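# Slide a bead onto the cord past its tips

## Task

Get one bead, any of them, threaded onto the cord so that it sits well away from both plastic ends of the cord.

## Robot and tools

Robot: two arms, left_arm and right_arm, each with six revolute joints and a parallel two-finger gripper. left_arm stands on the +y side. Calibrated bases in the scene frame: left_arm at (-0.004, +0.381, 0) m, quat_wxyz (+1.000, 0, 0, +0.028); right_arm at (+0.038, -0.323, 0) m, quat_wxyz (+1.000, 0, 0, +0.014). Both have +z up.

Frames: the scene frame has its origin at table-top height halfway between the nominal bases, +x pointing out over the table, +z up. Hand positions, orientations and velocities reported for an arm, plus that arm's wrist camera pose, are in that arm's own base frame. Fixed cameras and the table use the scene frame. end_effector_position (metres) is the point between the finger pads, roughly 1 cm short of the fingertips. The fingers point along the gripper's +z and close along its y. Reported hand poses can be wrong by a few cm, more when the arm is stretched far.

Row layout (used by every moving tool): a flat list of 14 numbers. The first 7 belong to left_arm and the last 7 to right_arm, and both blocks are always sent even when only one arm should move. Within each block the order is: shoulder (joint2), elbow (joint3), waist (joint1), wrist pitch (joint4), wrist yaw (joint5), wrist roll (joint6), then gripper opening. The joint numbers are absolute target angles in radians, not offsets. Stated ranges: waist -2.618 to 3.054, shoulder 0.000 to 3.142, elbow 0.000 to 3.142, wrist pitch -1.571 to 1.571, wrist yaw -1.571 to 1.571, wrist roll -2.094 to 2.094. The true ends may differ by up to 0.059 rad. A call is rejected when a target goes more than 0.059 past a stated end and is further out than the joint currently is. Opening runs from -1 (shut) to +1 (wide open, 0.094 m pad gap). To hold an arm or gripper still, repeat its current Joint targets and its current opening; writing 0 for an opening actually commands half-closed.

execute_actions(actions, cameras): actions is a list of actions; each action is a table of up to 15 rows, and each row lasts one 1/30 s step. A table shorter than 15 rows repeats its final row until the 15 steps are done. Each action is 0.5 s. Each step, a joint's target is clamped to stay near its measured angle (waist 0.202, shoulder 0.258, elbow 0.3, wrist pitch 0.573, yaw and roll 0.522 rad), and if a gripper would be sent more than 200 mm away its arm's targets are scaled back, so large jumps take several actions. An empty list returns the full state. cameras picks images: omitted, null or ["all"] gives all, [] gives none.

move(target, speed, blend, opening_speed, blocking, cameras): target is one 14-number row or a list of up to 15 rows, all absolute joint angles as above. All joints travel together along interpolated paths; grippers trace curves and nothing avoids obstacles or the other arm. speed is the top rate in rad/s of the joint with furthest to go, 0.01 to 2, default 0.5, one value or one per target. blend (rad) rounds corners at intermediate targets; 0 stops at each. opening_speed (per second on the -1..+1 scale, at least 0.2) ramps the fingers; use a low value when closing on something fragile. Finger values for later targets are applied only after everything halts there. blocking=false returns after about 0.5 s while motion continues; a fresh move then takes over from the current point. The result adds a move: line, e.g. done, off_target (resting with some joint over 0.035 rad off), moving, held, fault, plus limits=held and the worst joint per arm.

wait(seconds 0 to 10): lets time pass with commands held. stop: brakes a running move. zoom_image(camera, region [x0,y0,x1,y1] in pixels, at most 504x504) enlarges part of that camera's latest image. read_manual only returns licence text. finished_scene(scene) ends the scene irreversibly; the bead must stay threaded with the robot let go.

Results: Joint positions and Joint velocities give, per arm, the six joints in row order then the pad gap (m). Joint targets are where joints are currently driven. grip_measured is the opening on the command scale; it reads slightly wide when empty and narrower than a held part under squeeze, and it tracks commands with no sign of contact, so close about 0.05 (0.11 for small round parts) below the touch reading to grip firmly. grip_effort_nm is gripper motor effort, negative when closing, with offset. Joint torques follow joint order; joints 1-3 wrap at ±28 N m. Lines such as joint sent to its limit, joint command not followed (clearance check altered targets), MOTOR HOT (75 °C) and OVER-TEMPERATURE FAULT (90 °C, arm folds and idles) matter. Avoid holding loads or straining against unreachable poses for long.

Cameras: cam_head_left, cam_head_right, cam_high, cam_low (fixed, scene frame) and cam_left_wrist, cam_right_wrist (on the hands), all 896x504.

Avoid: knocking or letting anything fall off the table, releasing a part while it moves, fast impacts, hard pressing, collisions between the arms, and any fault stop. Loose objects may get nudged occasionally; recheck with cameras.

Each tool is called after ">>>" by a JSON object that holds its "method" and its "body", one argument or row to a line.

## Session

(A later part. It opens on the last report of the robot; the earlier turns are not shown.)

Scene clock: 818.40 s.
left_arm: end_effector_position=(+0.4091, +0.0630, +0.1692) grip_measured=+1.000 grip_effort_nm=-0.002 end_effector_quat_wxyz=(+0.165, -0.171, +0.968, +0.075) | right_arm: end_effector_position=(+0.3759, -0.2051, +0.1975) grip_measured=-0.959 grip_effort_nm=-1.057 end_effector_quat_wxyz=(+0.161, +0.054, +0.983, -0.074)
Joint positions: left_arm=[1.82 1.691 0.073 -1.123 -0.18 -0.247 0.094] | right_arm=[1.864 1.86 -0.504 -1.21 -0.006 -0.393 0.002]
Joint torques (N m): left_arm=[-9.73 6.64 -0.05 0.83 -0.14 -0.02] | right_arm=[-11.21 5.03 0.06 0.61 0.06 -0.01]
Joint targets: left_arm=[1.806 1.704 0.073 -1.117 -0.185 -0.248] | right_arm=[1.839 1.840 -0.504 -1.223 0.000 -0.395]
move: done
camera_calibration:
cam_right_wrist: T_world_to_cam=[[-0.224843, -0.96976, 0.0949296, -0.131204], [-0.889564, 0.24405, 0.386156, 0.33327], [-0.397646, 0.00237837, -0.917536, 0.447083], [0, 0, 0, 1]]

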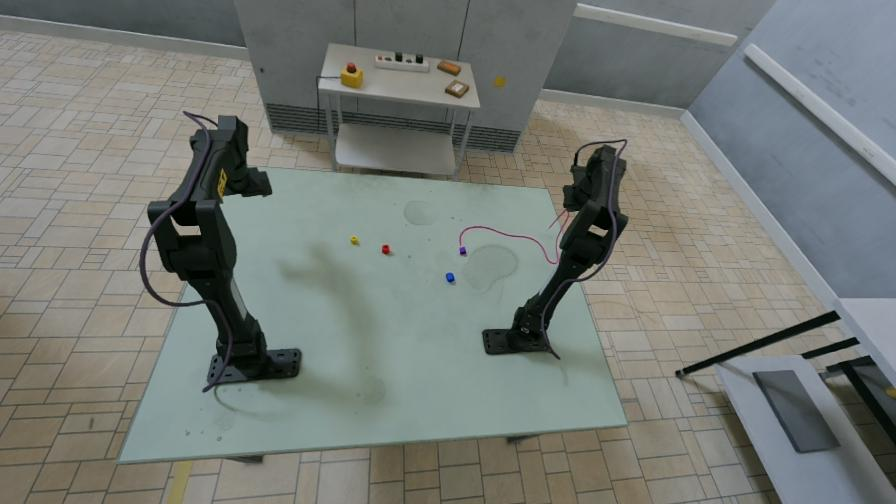

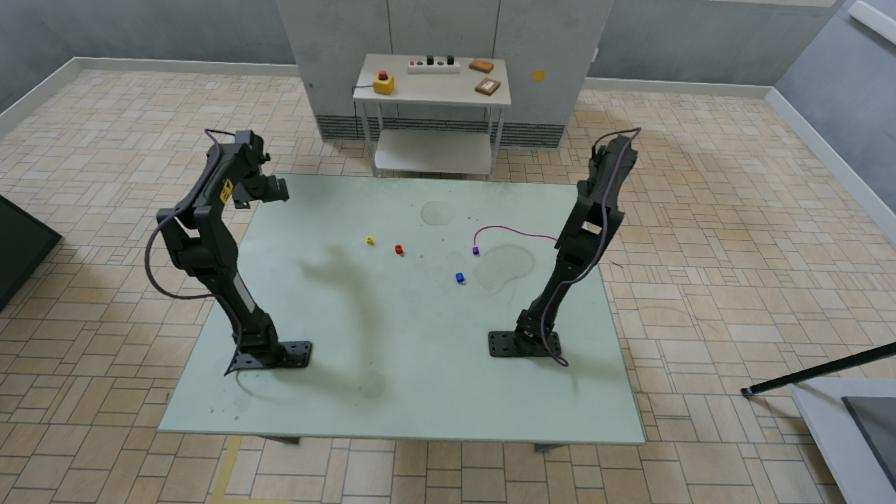

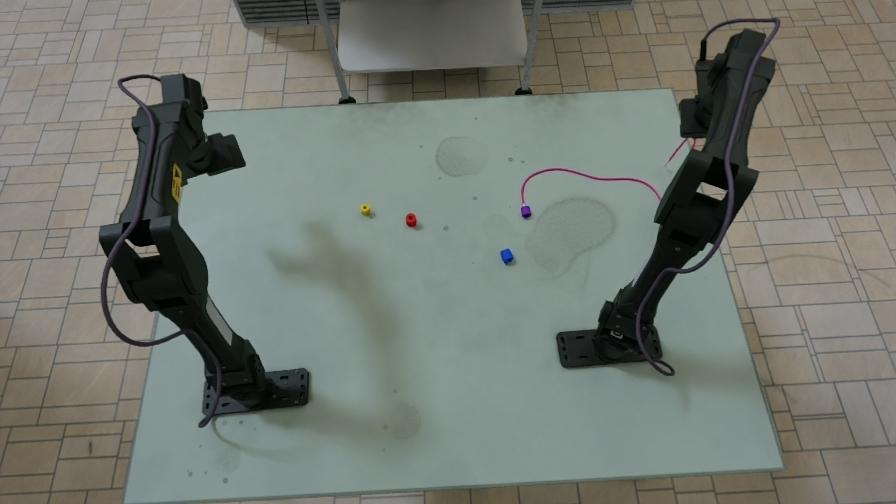

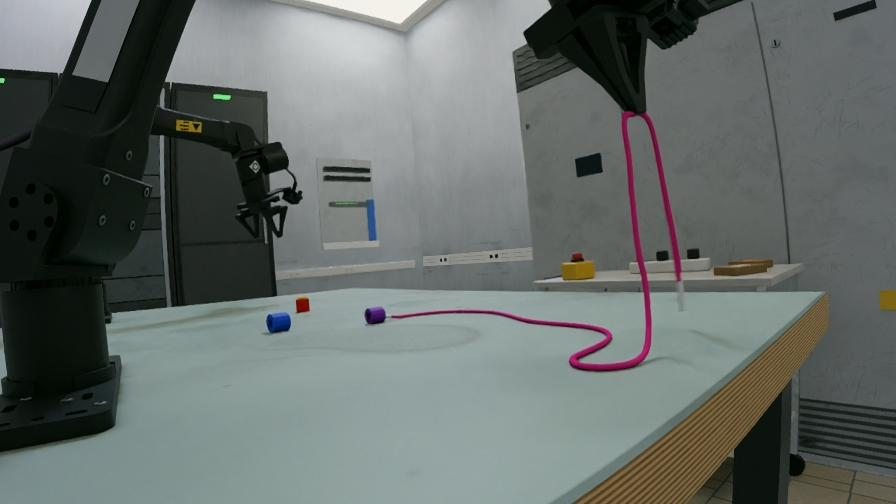

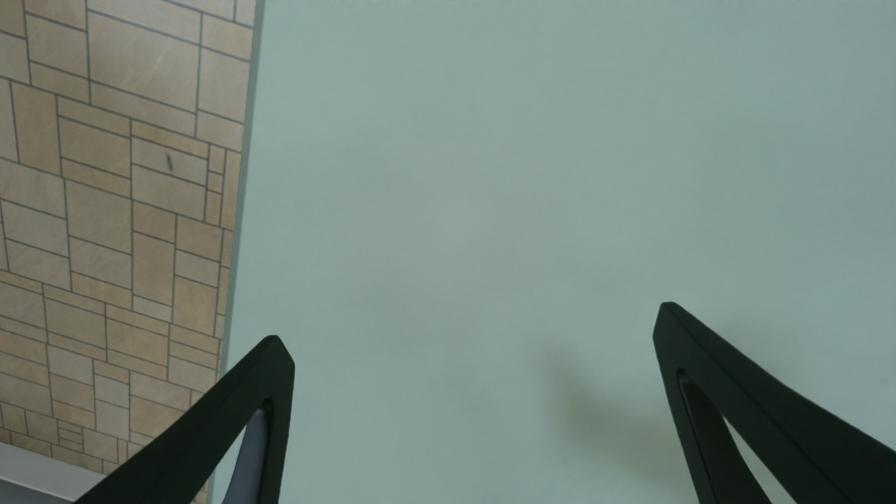

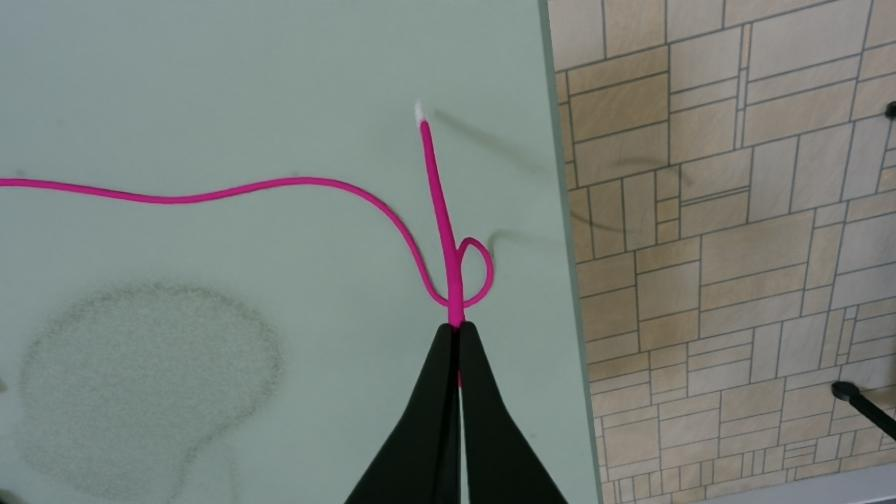

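>>> {"method": "move", "body": {
  "target": [2.344, 2.094, -1.176, -0.885, 0.0, -1.396, 0.2, 1.839, 1.840, -0.504, -1.2225, 0.0, -0.395, -1.0],
  "speed": 0.8,
  "cameras": ["cam_left_wrist","cam_low","cam_high"]
}}

Scene clock: 845.17 s.
left_arm: end_effector_position=(+0.2098, -0.5112, +0.0785) grip_measured=+0.202 grip_effort_nm=-0.095 end_effector_quat_wxyz=(+0.053, -0.103, +0.973, -0.198) | right_arm: end_effector_position=(+0.3757, -0.2051, +0.1975) grip_measured=-0.959 grip_effort_nm=-1.057 end_effector_quat_wxyz=(+0.161, +0.054, +0.983, -0.074)
Joint positions: left_arm=[2.324 2.064 -1.18 -0.897 0.01 -1.394 0.056] | right_arm=[1.864 1.86 -0.504 -1.211 -0.006 -0.393 0.002]
Joint torques (N m): left_arm=[-11.36 8.23 0.31 1 -0.1 -0.02] | right_arm=[-11.19 4.98 0.08 0.58 0.04 -0.01]
Joint targets: left_arm=[2.344 2.094 -1.176 -0.885 0.000 -1.396] | right_arm=[1.839 1.840 -0.504 -1.222 0.000 -0.395]
move: done
camera_calibration:
cam_left_wrist: T_world_to_cam=[[0.0526043, -0.920263, 0.387749, -0.507493], [-0.825359, 0.178512, 0.535645, 0.248296], [-0.562152, -0.348209, -0.750157, 0.11199], [0, 0, 0, 1]]
Images, in order: cam_high, cam_low, cam_left_wrist.

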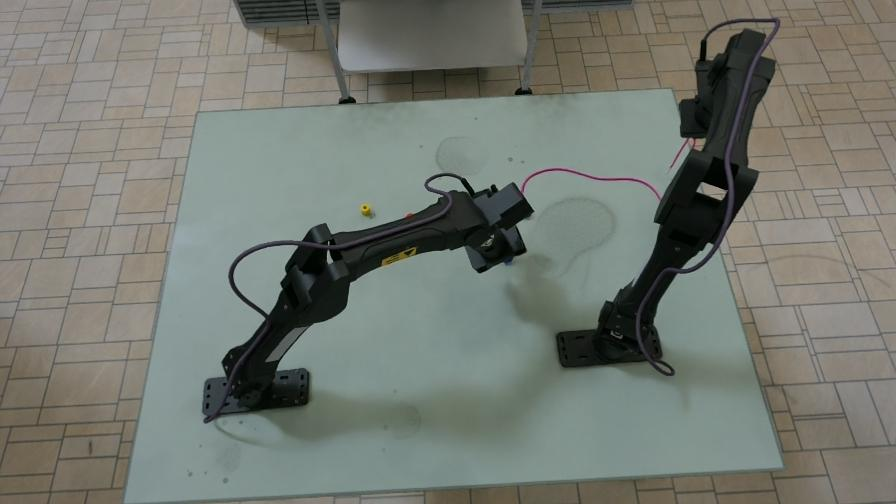

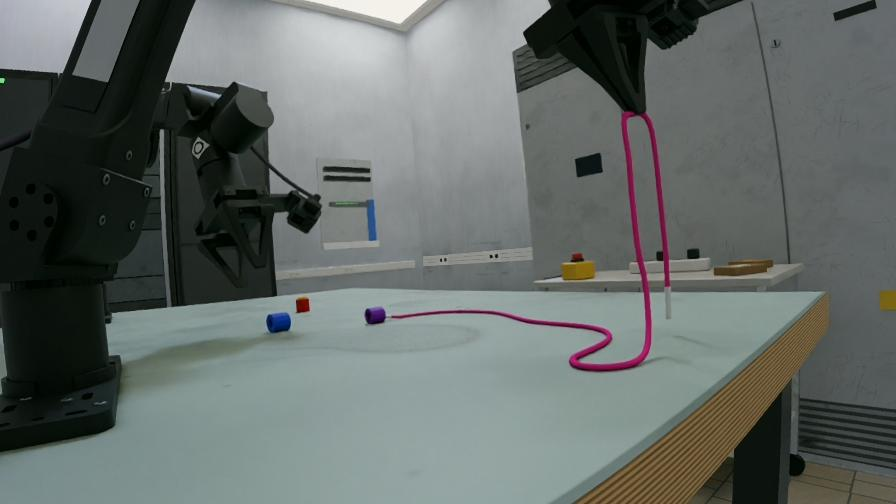

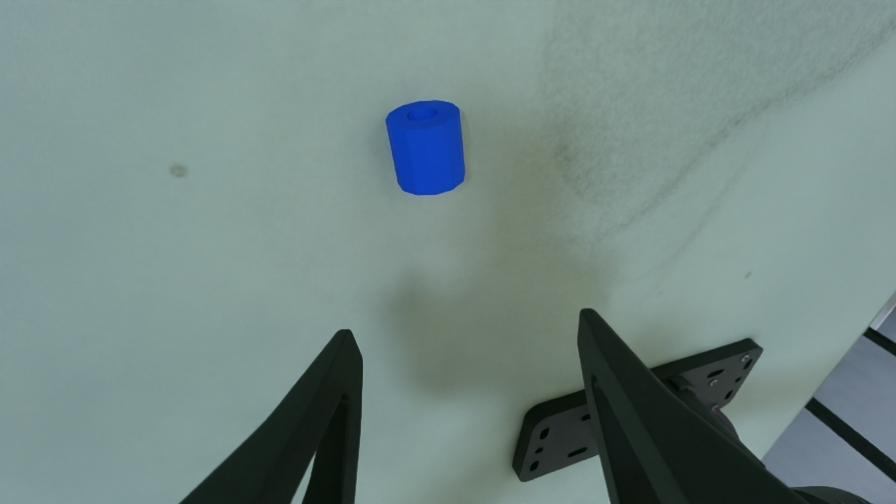

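>>> {"method": "move", "body": {
  "target": [2.480, 2.248, -1.144, -0.995, 0.0, -1.468, -0.27, 1.839, 1.840, -0.504, -1.2225, 0.0, -0.395, -1.0],
  "speed": 0.4,
  "cameras": ["cam_left_wrist","cam_low"]
}}

Scene clock: 893.87 s.
left_arm: end_effector_position=(+0.2295, -0.5124, +0.0515) grip_measured=-0.268 grip_effort_nm=-0.090 end_effector_quat_wxyz=(+0.040, -0.155, +0.973, -0.168) | right_arm: end_effector_position=(+0.3757, -0.2051, +0.1975) grip_measured=-0.959 grip_effort_nm=-1.062 end_effector_quat_wxyz=(+0.161, +0.054, +0.983, -0.074)
Joint positions: left_arm=[2.459 2.219 -1.148 -0.984 0.01 -1.465 0.034] | right_arm=[1.864 1.86 -0.504 -1.211 -0.006 -0.393 0.002]
Joint torques (N m): left_arm=[-12.05 8.09 0.35 0.72 -0.1 -0.03] | right_arm=[-11.22 4.97 0.09 0.57 0.05 -0.01]
Joint targets: left_arm=[2.480 2.248 -1.144 -0.995 0.000 -1.468] | right_arm=[1.839 1.840 -0.504 -1.222 0.000 -0.395]
move: done
camera_calibration:
cam_left_wrist: T_world_to_cam=[[0.162026, -0.928302, 0.33467, -0.525621], [-0.80889, 0.0693083, 0.58386, 0.217039], [-0.565194, -0.365312, -0.739665, 0.0937693], [0, 0, 0, 1]]
Images, in order: cam_low, cam_left_wrist.

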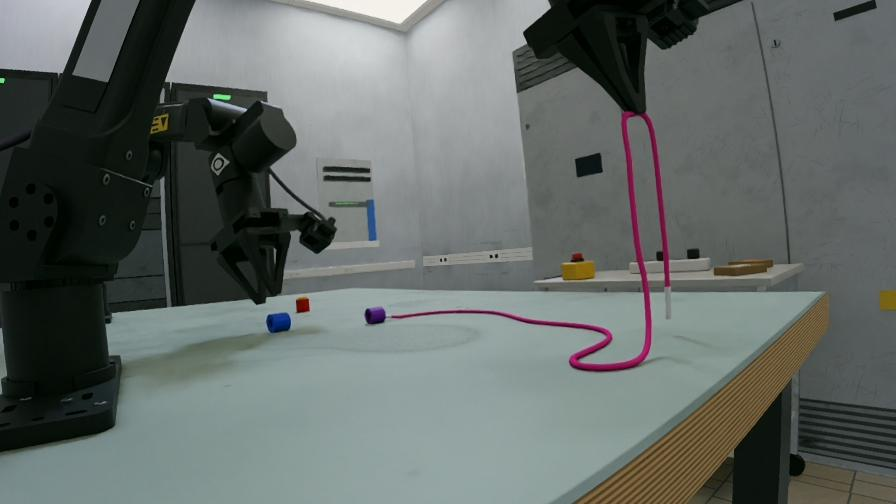

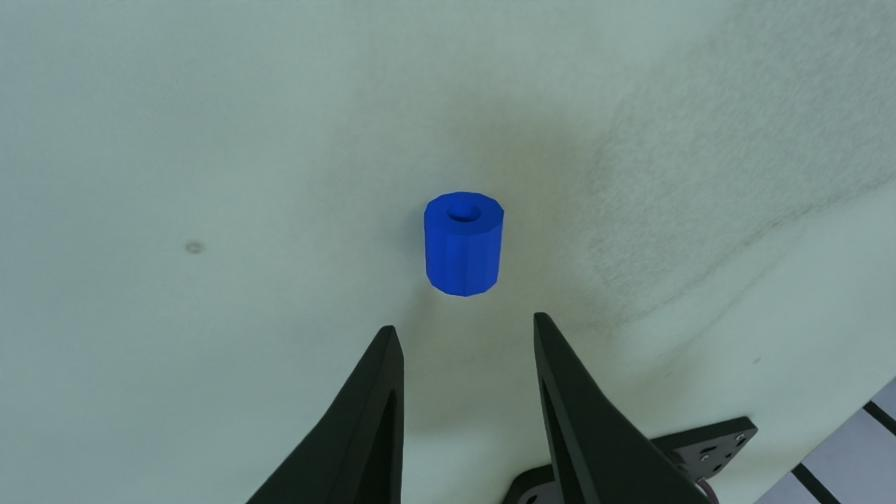

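>>> {"method": "move", "body": {
  "target": [2.576, 2.268, -1.144, -0.890, 0.0, -1.468, -0.27, 1.839, 1.840, -0.504, -1.2225, 0.0, -0.395, -1.0],
  "speed": 0.15,
  "cameras": ["cam_left_wrist","cam_low"]
}}

Scene clock: 912.67 s.
left_arm: end_effector_position=(+0.2366, -0.5282, +0.0187) grip_measured=-0.268 grip_effort_nm=-0.095 end_effector_quat_wxyz=(+0.043, -0.155, +0.971, -0.177) | right_arm: end_effector_position=(+0.3757, -0.2051, +0.1975) grip_measured=-0.959 grip_effort_nm=-1.057 end_effector_quat_wxyz=(+0.161, +0.054, +0.983, -0.074)
Joint positions: left_arm=[2.545 2.241 -1.148 -0.902 0.01 -1.466 0.034] | right_arm=[1.864 1.86 -0.504 -1.211 -0.006 -0.393 0.002]
Joint torques (N m): left_arm=[-11.71 7.9 0.36 0.94 -0.1 -0.03] | right_arm=[-11.26 4.94 0.1 0.59 0.03 -0.02]
Joint targets: left_arm=[2.576 2.268 -1.144 -0.890 0.000 -1.468] | right_arm=[1.839 1.840 -0.504 -1.222 0.000 -0.395]
move: done
camera_calibration:
cam_left_wrist: T_world_to_cam=[[0.160569, -0.922347, 0.351417, -0.52728], [-0.813114, 0.0782194, 0.576826, 0.248889], [-0.559521, -0.378362, -0.737413, 0.0594509], [0, 0, 0, 1]]
Images, in order: cam_low, cam_left_wrist.

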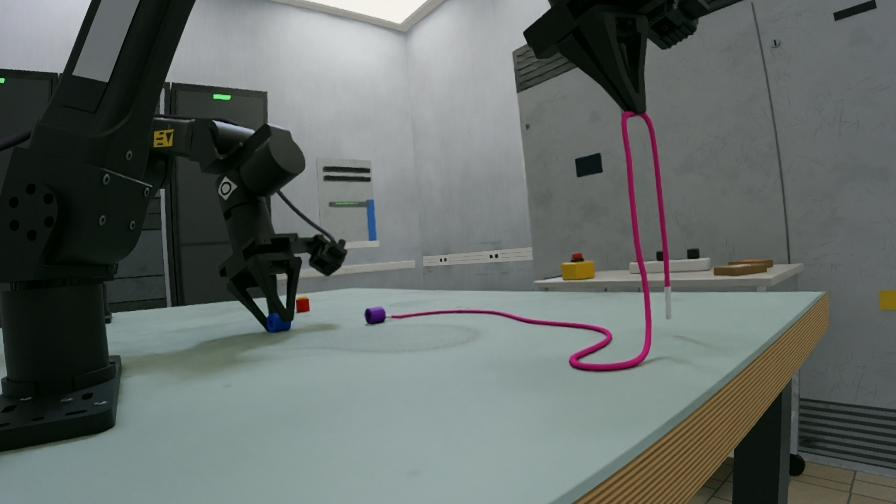

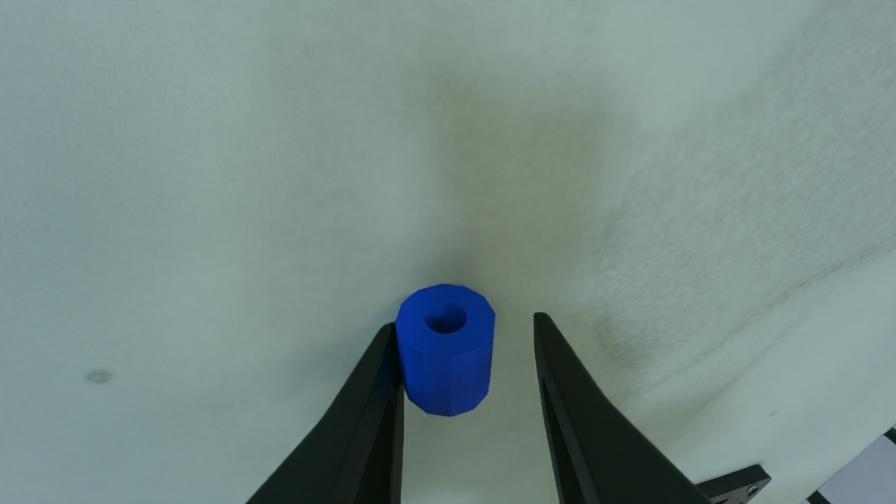

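>>> {"method": "move", "body": {
  "target": [2.588, 2.271, -1.144, -0.915, 0.0, -1.468, -0.27, 1.839, 1.840, -0.504, -1.2225, 0.0, -0.395, -1.0],
  "speed": 0.1,
  "cameras": ["cam_left_wrist","cam_low"]
}}

Scene clock: 929.40 s.
left_arm: end_effector_position=(+0.2368, -0.5284, +0.0181) grip_measured=-0.268 grip_effort_nm=-0.085 end_effector_quat_wxyz=(+0.042, -0.155, +0.971, -0.176) | right_arm: end_effector_position=(+0.3757, -0.2051, +0.1975) grip_measured=-0.959 grip_effort_nm=-1.057 end_effector_quat_wxyz=(+0.161, +0.054, +0.983, -0.074)
Joint positions: left_arm=[2.55 2.247 -1.148 -0.905 0.01 -1.466 0.034] | right_arm=[1.864 1.86 -0.504 -1.211 -0.006 -0.393 0.002]
Joint torques (N m): left_arm=[-11.07 7.58 0.35 0.74 -0.1 -0.02] | right_arm=[-11.19 4.97 0.05 0.58 0.04 0.01]
Joint targets: left_arm=[2.588 2.271 -1.144 -0.915 0.000 -1.468] | right_arm=[1.839 1.840 -0.504 -1.222 0.000 -0.395]
move: off_target (left_arm); left_arm: the shoulder is farthest, 0.038 rad from its target
camera_calibration:
cam_left_wrist: T_world_to_cam=[[0.160788, -0.922835, 0.350032, -0.527632], [-0.812753, 0.0774162, 0.577443, 0.248818], [-0.559982, -0.377336, -0.737589, 0.0596492], [0, 0, 0, 1]]
Images, in order: cam_low, cam_left_wrist.

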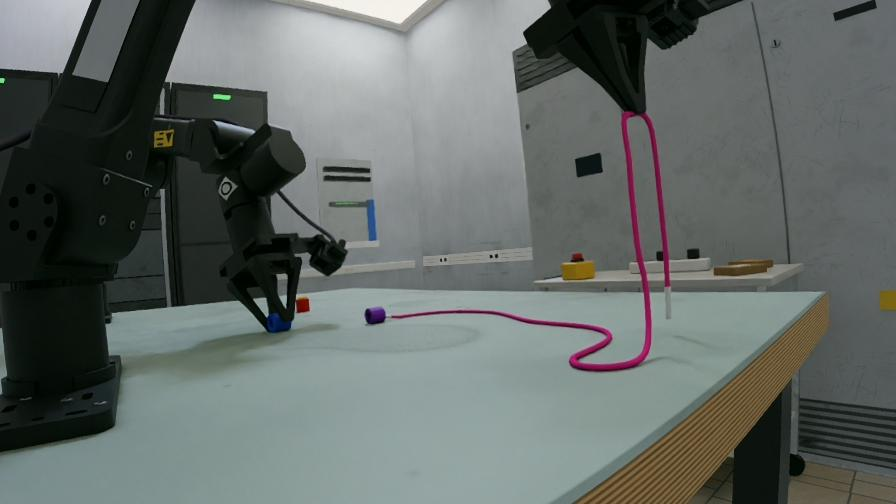

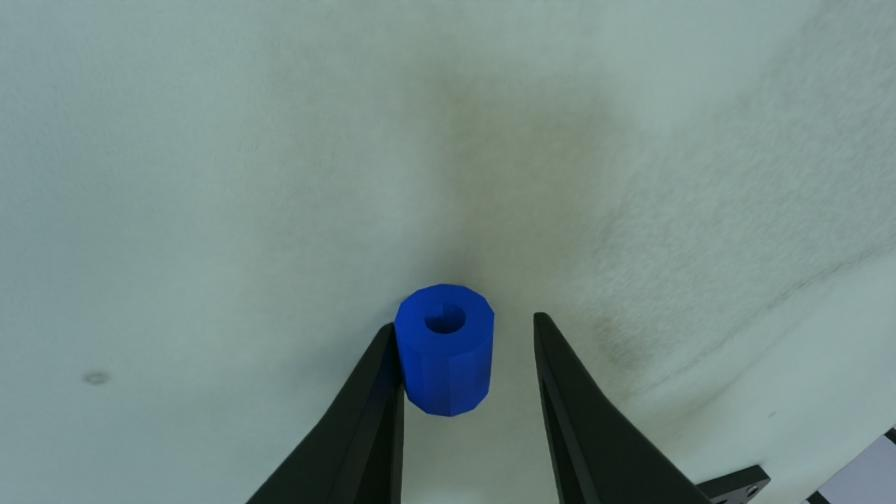

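>>> {"method": "move", "body": {
  "target": [2.600, 2.271, -1.144, -0.905, 0.0, -1.468, -0.42, 1.839, 1.840, -0.504, -1.2225, 0.0, -0.395, -1.0],
  "speed": 0.1,
  "opening_speed": 0.3,
  "cameras": ["cam_left_wrist"]
}}

Scene clock: 937.67 s.
left_arm: end_effector_position=(+0.2366, -0.5280, +0.0167) grip_measured=-0.418 grip_effort_nm=-0.095 end_effector_quat_wxyz=(+0.042, -0.155, +0.972, -0.174) | right_arm: end_effector_position=(+0.3757, -0.2051, +0.1975) grip_measured=-0.959 grip_effort_nm=-1.053 end_effector_quat_wxyz=(+0.161, +0.054, +0.983, -0.074)
Joint positions: left_arm=[2.554 2.251 -1.148 -0.909 0.01 -1.466 0.027] | right_arm=[1.864 1.86 -0.504 -1.211 -0.006 -0.393 0.002]
Joint torques (N m): left_arm=[-10.51 7.34 0.34 0.87 -0.1 -0.03] | right_arm=[-11.23 4.92 0.02 0.57 0.05 0]
Joint targets: left_arm=[2.600 2.271 -1.144 -0.905 0.000 -1.468] | right_arm=[1.839 1.840 -0.504 -1.222 0.000 -0.395]
move: off_target (left_arm); left_arm: the shoulder is farthest, 0.046 rad from its target
camera_calibration:
cam_left_wrist: T_world_to_cam=[[0.161442, -0.924288, 0.345874, -0.527576], [-0.811667, 0.0750015, 0.579285, 0.247891], [-0.561367, -0.374255, -0.738105, 0.0606182], [0, 0, 0, 1]]
Images, in order: cam_left_wrist.

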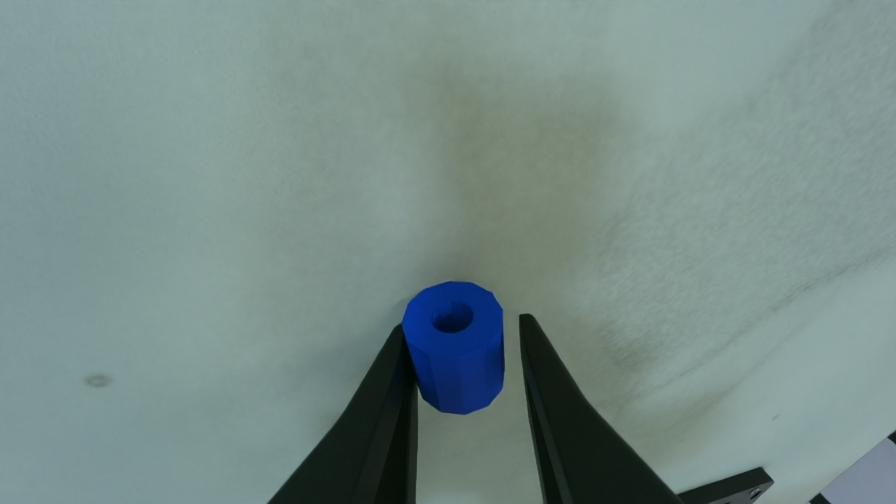

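>>> {"method": "move", "body": {
  "target": [2.600, 2.271, -1.144, -0.905, 0.0, -1.468, -0.7, 1.839, 1.840, -0.504, -1.2225, 0.0, -0.395, -1.0],
  "speed": 0.1,
  "opening_speed": 0.3,
  "cameras": ["cam_left_wrist","cam_low"]
}}

Scene clock: 943.93 s.
left_arm: end_effector_position=(+0.2365, -0.5279, +0.0158) grip_measured=-0.562 grip_effort_nm=-1.033 end_effector_quat_wxyz=(+0.042, -0.155, +0.972, -0.173) | right_arm: end_effector_position=(+0.3757, -0.2051, +0.1975) grip_measured=-0.959 grip_effort_nm=-1.053 end_effector_quat_wxyz=(+0.161, +0.054, +0.983, -0.074)
Joint positions: left_arm=[2.555 2.251 -1.148 -0.909 0.01 -1.466 0.021] | right_arm=[1.864 1.86 -0.504 -1.211 -0.006 -0.393 0.002]
Joint torques (N m): left_arm=[-10.61 7.32 0.35 0.86 -0.1 -0.03] | right_arm=[-11.22 5 0.12 0.56 0.05 -0.01]
Joint targets: left_arm=[2.600 2.271 -1.144 -0.905 0.000 -1.468] | right_arm=[1.839 1.840 -0.504 -1.222 0.000 -0.395]
move: off_target (left_arm); left_arm: the shoulder is farthest, 0.045 rad from its target
camera_calibration:
cam_left_wrist: T_world_to_cam=[[0.161658, -0.924768, 0.344486, -0.527421], [-0.811304, 0.0741949, 0.579897, 0.247801], [-0.561829, -0.373228, -0.738274, 0.0606608], [0, 0, 0, 1]]
Images, in order: cam_low, cam_left_wrist.

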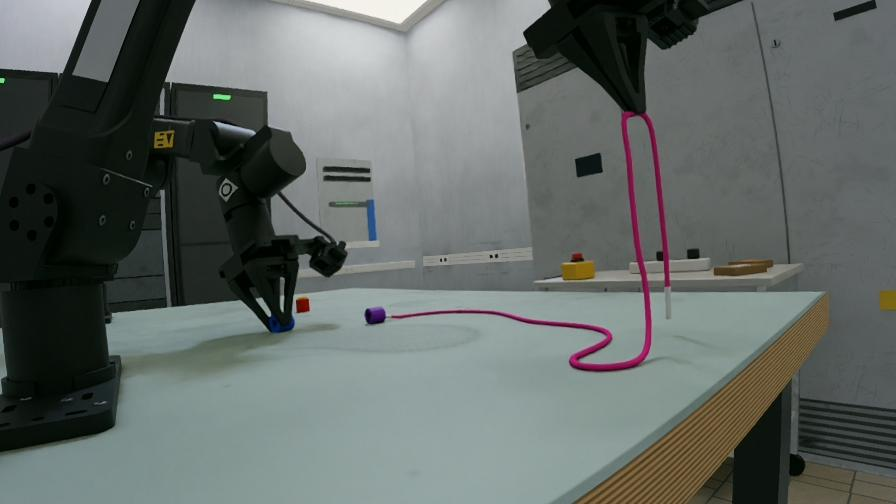

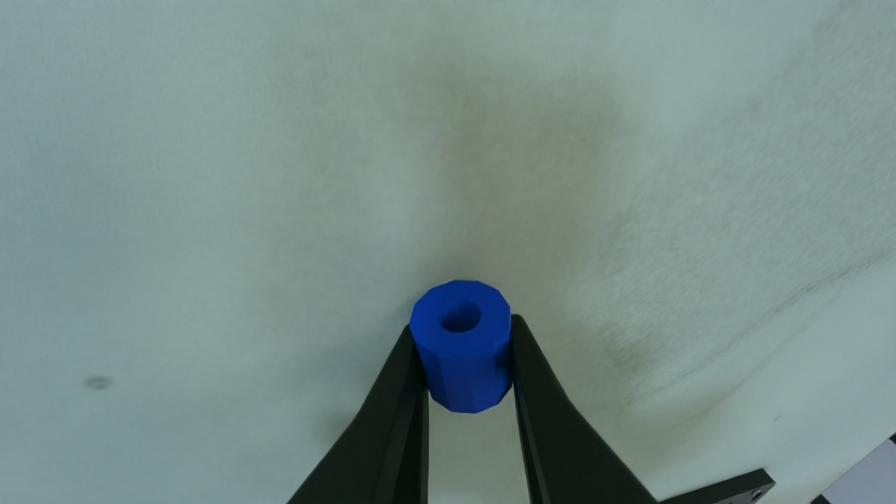

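>>> {"method": "move", "body": {
  "target": [2.400, 2.190, -1.144, -0.990, 0.0, -1.468, -0.7, 1.839, 1.840, -0.504, -1.2225, 0.0, -0.395, -1.0],
  "speed": 0.25,
  "cameras": ["cam_left_wrist","cam_low"]
}}

Scene clock: 951.33 s.
left_arm: end_effector_position=(+0.2279, -0.5087, +0.0477) grip_measured=-0.562 grip_effort_nm=-1.028 end_effector_quat_wxyz=(+0.039, -0.155, +0.974, -0.162) | right_arm: end_effector_position=(+0.3756, -0.2050, +0.1974) grip_measured=-0.959 grip_effort_nm=-1.057 end_effector_quat_wxyz=(+0.161, +0.054, +0.983, -0.074)
Joint positions: left_arm=[2.452 2.196 -1.148 -0.98 0.01 -1.466 0.021] | right_arm=[1.864 1.86 -0.504 -1.211 -0.006 -0.393 0.002]
Joint torques (N m): left_arm=[-18.32 5.35 0.35 0.7 -0.1 -0.03] | right_arm=[-11.23 4.97 0.05 0.57 0.05 -0.01]
Joint targets: left_arm=[2.400 2.190 -1.144 -0.990 0.000 -1.468] | right_arm=[1.839 1.840 -0.504 -1.223 0.000 -0.395]
move: off_target (left_arm); left_arm: the shoulder is farthest, 0.052 rad from its target
camera_calibration:
cam_left_wrist: T_world_to_cam=[[0.164793, -0.931741, 0.323576, -0.522527], [-0.805819, 0.0619947, 0.588908, 0.212969], [-0.56877, -0.357791, -0.740598, 0.0960932], [0, 0, 0, 1]]
Images, in order: cam_low, cam_left_wrist.

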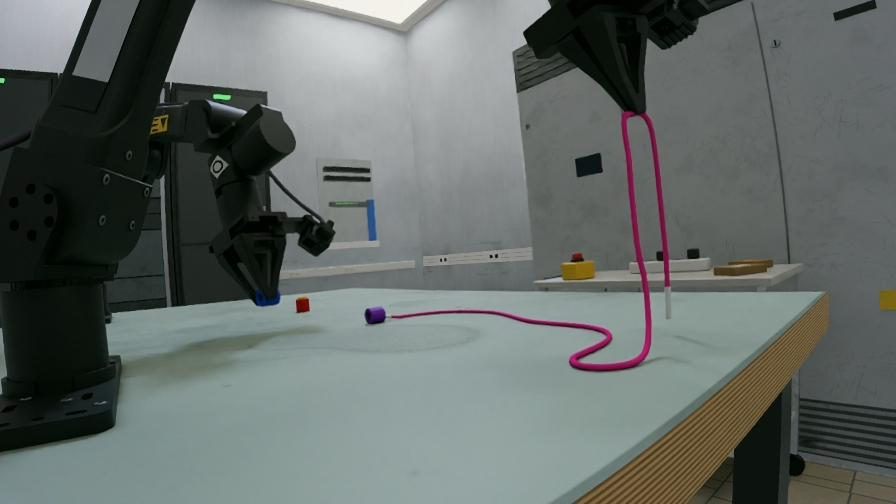

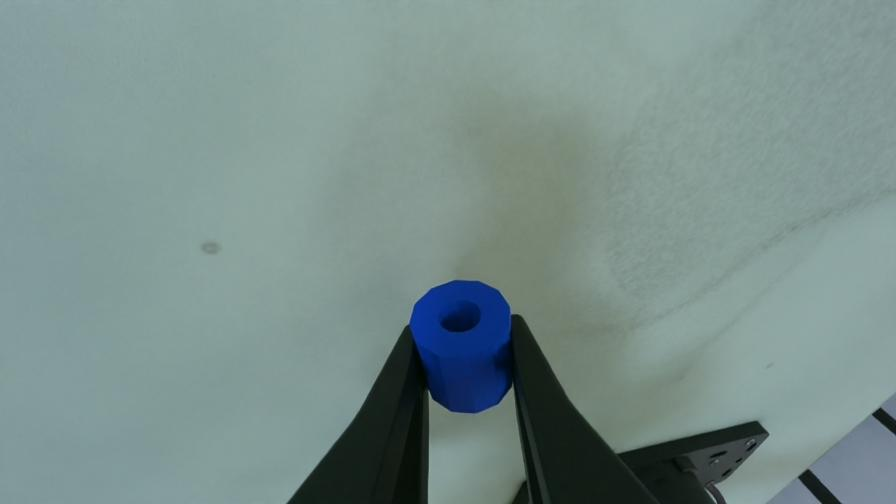

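>>> {"method": "zoom_image", "body": {
  "camera": "cam_left_wrist",
  "region": [390, 260, 540, 430]
}}

Scaled by 2.965 from the camera's 896x504 image, which has a finer 1280x720 frame.

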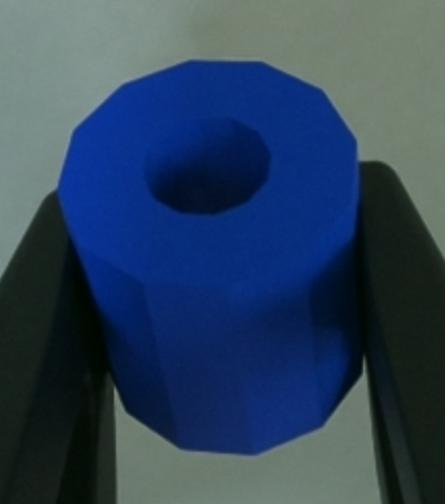

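>>> {"method": "move", "body": {
  "target": [
    [1.802, 1.800, -1.05, -1.045, 0.0, -1.0, -0.7, 1.839, 1.840, -0.504, -1.2225, 0.0, -0.395, -1.0],
    [1.898, 0.925, -0.904, 0.973, 0.0, 0.0, -0.7, 1.839, 1.840, -0.504, -1.2225, 0.0, -0.395, -1.0]
  ],
  "speed": 0.6,
  "blend": 0.1
}}

Scene clock: 989.13 s.
left_arm: end_effector_position=(+0.3305, -0.4273, +0.2055) grip_measured=-0.563 grip_effort_nm=-1.028 end_effector_quat_wxyz=(+0.633, +0.312, +0.634, -0.315) | right_arm: end_effector_position=(+0.3756, -0.2050, +0.1974) grip_measured=-0.959 grip_effort_nm=-1.057 end_effector_quat_wxyz=(+0.161, +0.054, +0.983, -0.074)
Joint positions: left_arm=[1.881 0.929 -0.912 0.953 0.006 -0.005 0.021] | right_arm=[1.864 1.86 -0.504 -1.211 -0.006 -0.393 0.002]
Joint torques (N m): left_arm=[-7.46 5.18 0.68 1.74 -0.07 0.04] | right_arm=[-11.23 5 0.08 0.59 0.04 -0.01]
Heat: left arm: 36 °C; right arm: 37 °C.
Joint targets: left_arm=[1.898 0.925 -0.904 0.973 0.000 0.000] | right_arm=[1.839 1.840 -0.504 -1.223 0.000 -0.395]
move: done
camera_calibration:
cam_left_wrist: T_world_to_cam=[[-0.789503, -0.600954, -0.124661, 0.0341487], [-0.336202, 0.593393, -0.731337, 0.540888], [0.513472, -0.535481, -0.670527, -0.147573], [0, 0, 0, 1]]
cam_right_wrist: T_world_to_cam=[[-0.22486, -0.969753, 0.0949609, -0.131186], [-0.889077, 0.244075, 0.387259, 0.332659], [-0.398723, 0.00265156, -0.917067, 0.447254], [0, 0, 0, 1]]

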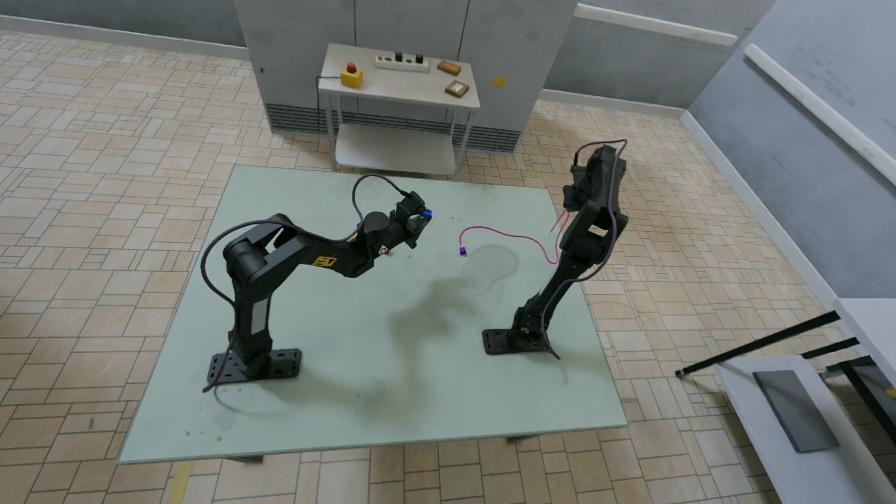

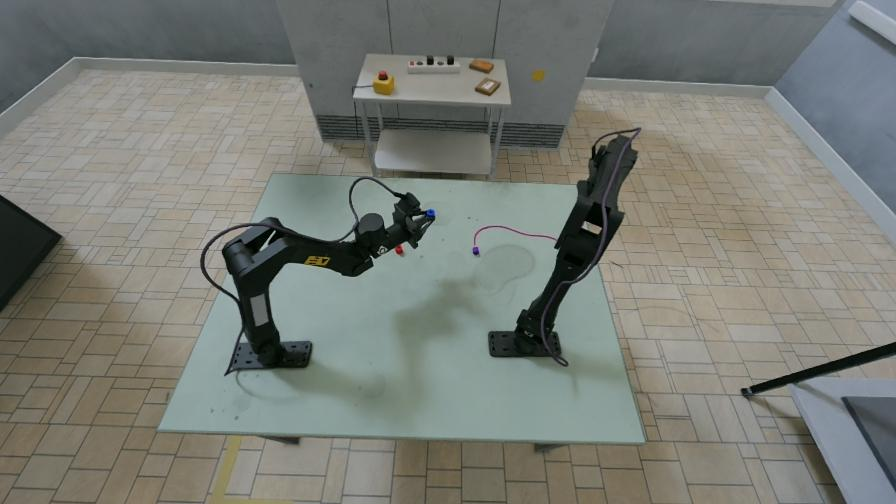

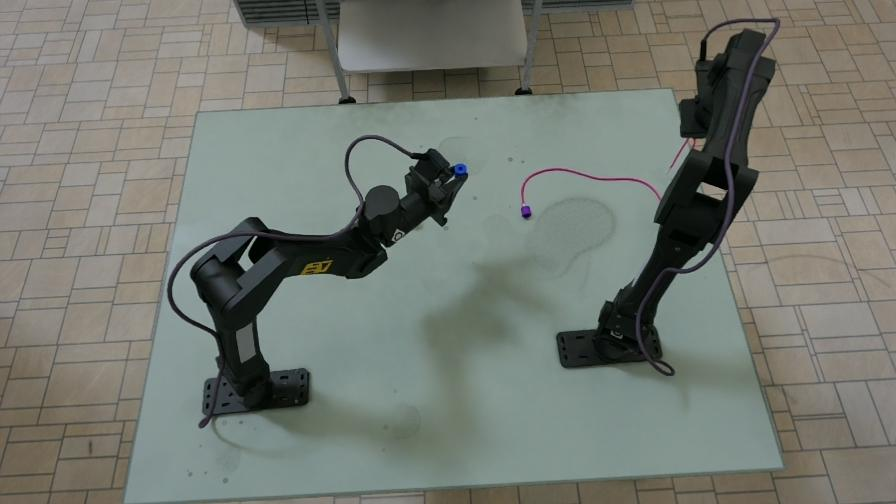

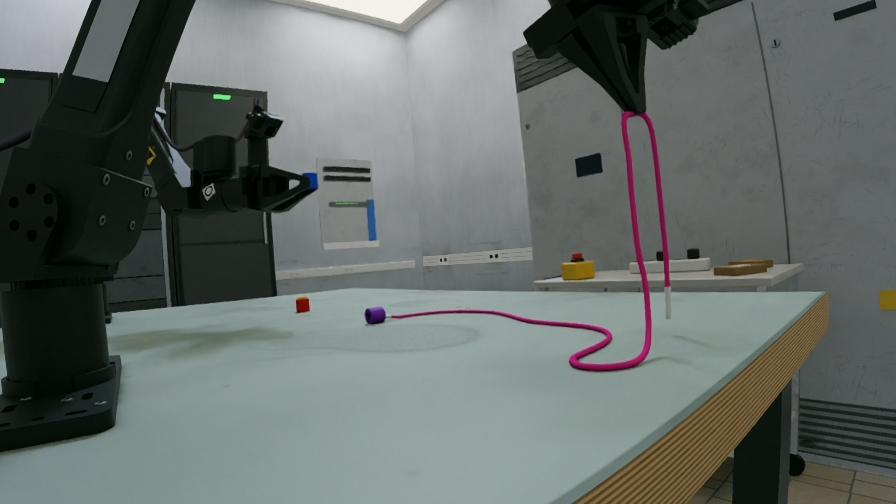

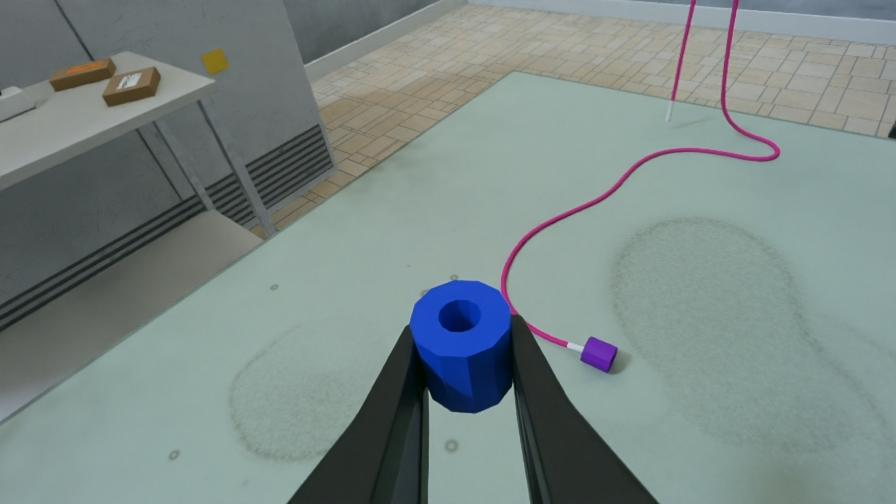

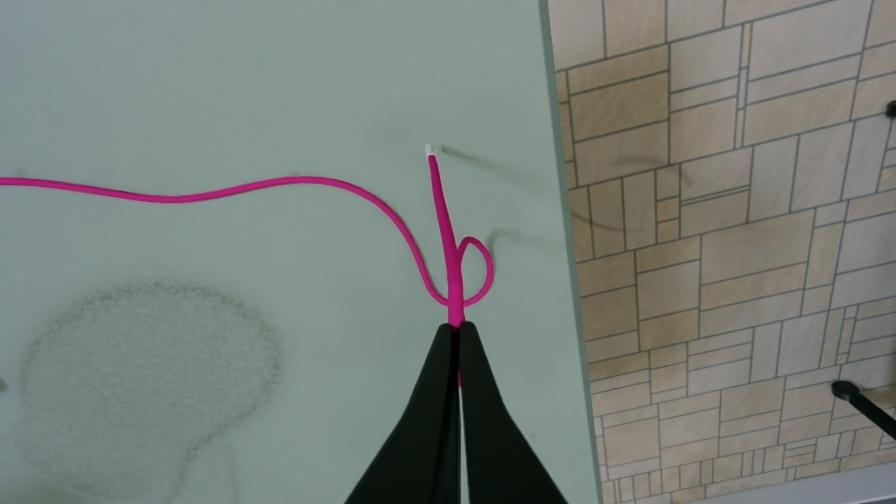

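>>> {"method": "move", "body": {
  "target": [2.245, 0.862, -0.898, 1.375, 0.0, 0.0, -0.7, 1.545, 1.725, 0.524, -0.96, 0.0, 0.0, -1.0],
  "speed": 0.4
}}

Scene clock: 1008.63 s.
left_arm: end_effector_position=(+0.3318, -0.4253, +0.1001) grip_measured=-0.563 grip_effort_nm=-1.028 end_effector_quat_wxyz=(+0.633, +0.311, +0.637, -0.313) | right_arm: end_effector_position=(+0.3657, +0.2126, +0.3007) grip_measured=-0.959 grip_effort_nm=-1.057 end_effector_quat_wxyz=(+0.354, -0.243, +0.898, +0.095)
Joint positions: left_arm=[2.225 0.866 -0.908 1.354 0.006 -0.004 0.021] | right_arm=[1.579 1.746 0.524 -0.988 -0.002 -0.005 0.002]
Joint torques (N m): left_arm=[-8.34 3.56 0.81 1.71 -0.07 0.02] | right_arm=[-9.54 5.16 0.03 1.62 0 0.07]
Joint targets: left_arm=[2.245 0.862 -0.898 1.375 0.000 0.000] | right_arm=[1.545 1.725 0.524 -0.960 0.000 0.000]
move: done
camera_calibration:
cam_left_wrist: T_world_to_cam=[[-0.78731, -0.603675, -0.125375, 0.0214356], [-0.340644, 0.595389, -0.727649, 0.46504], [0.513911, -0.530177, -0.674394, -0.215387], [0, 0, 0, 1]]
cam_right_wrist: T_world_to_cam=[[0.438006, -0.89651, -0.0664858, 0.052385], [-0.898629, -0.438682, -0.00484462, 0.448471], [-0.0248229, 0.061868, -0.997776, 0.411858], [0, 0, 0, 1]]

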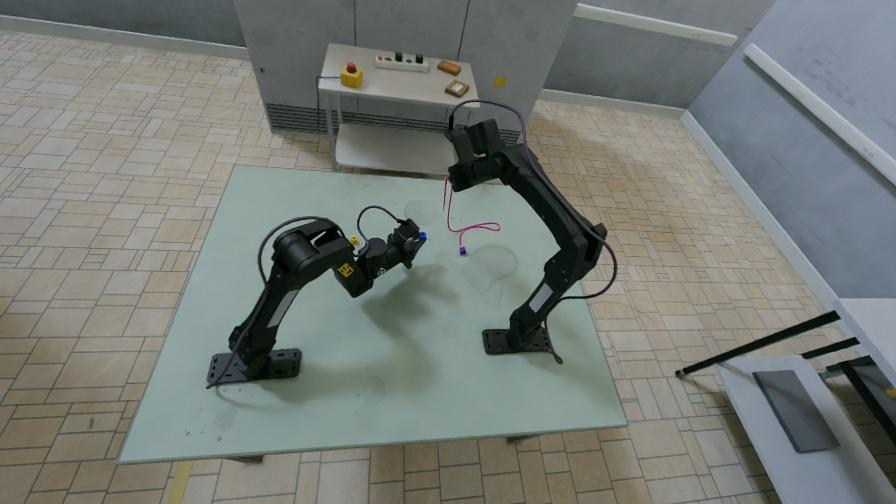

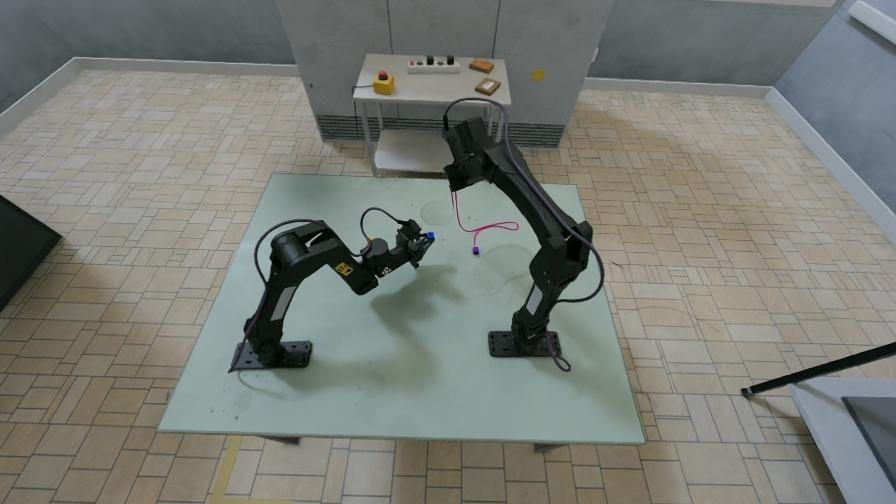

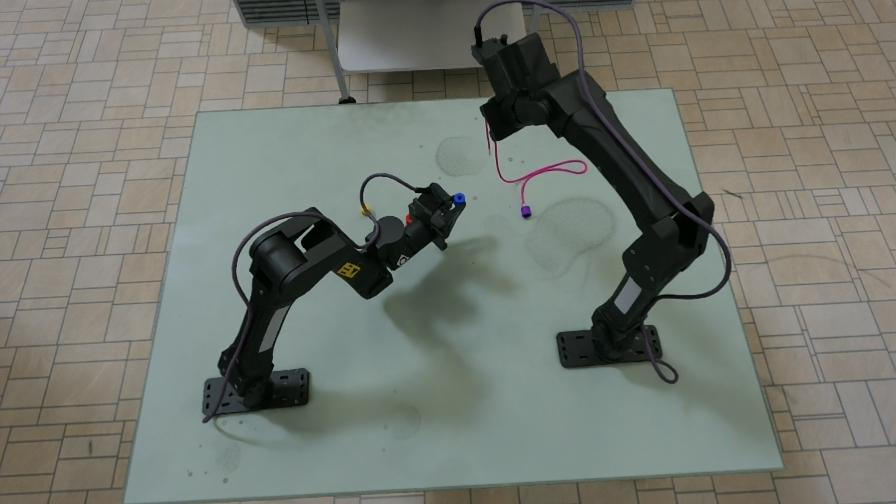

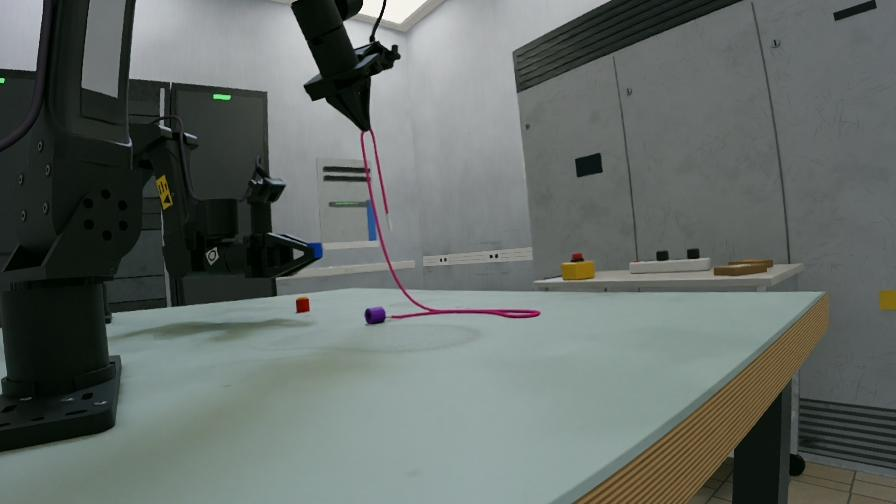

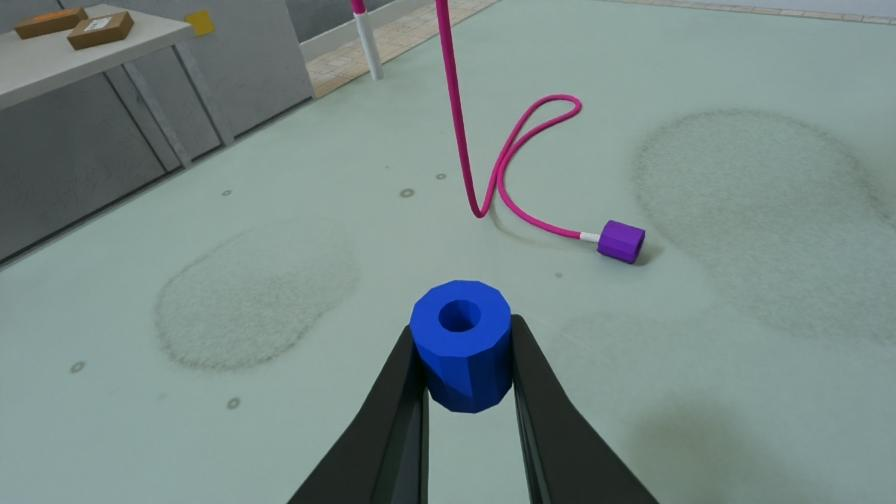

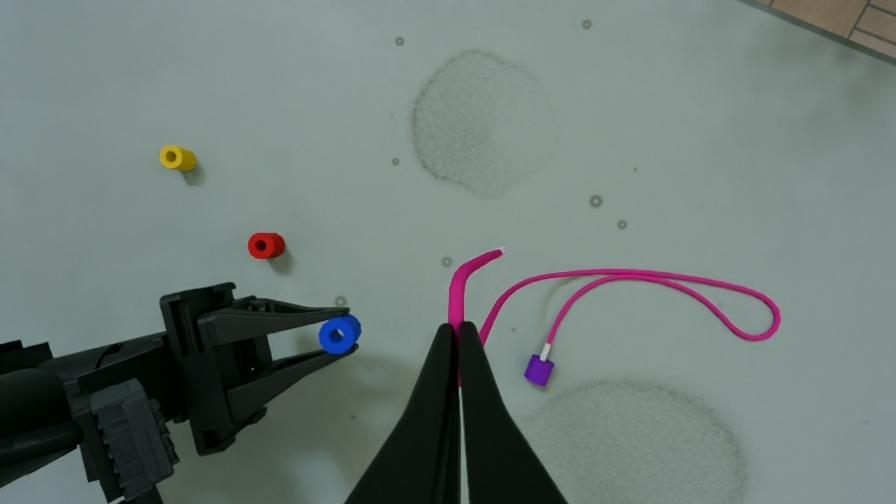

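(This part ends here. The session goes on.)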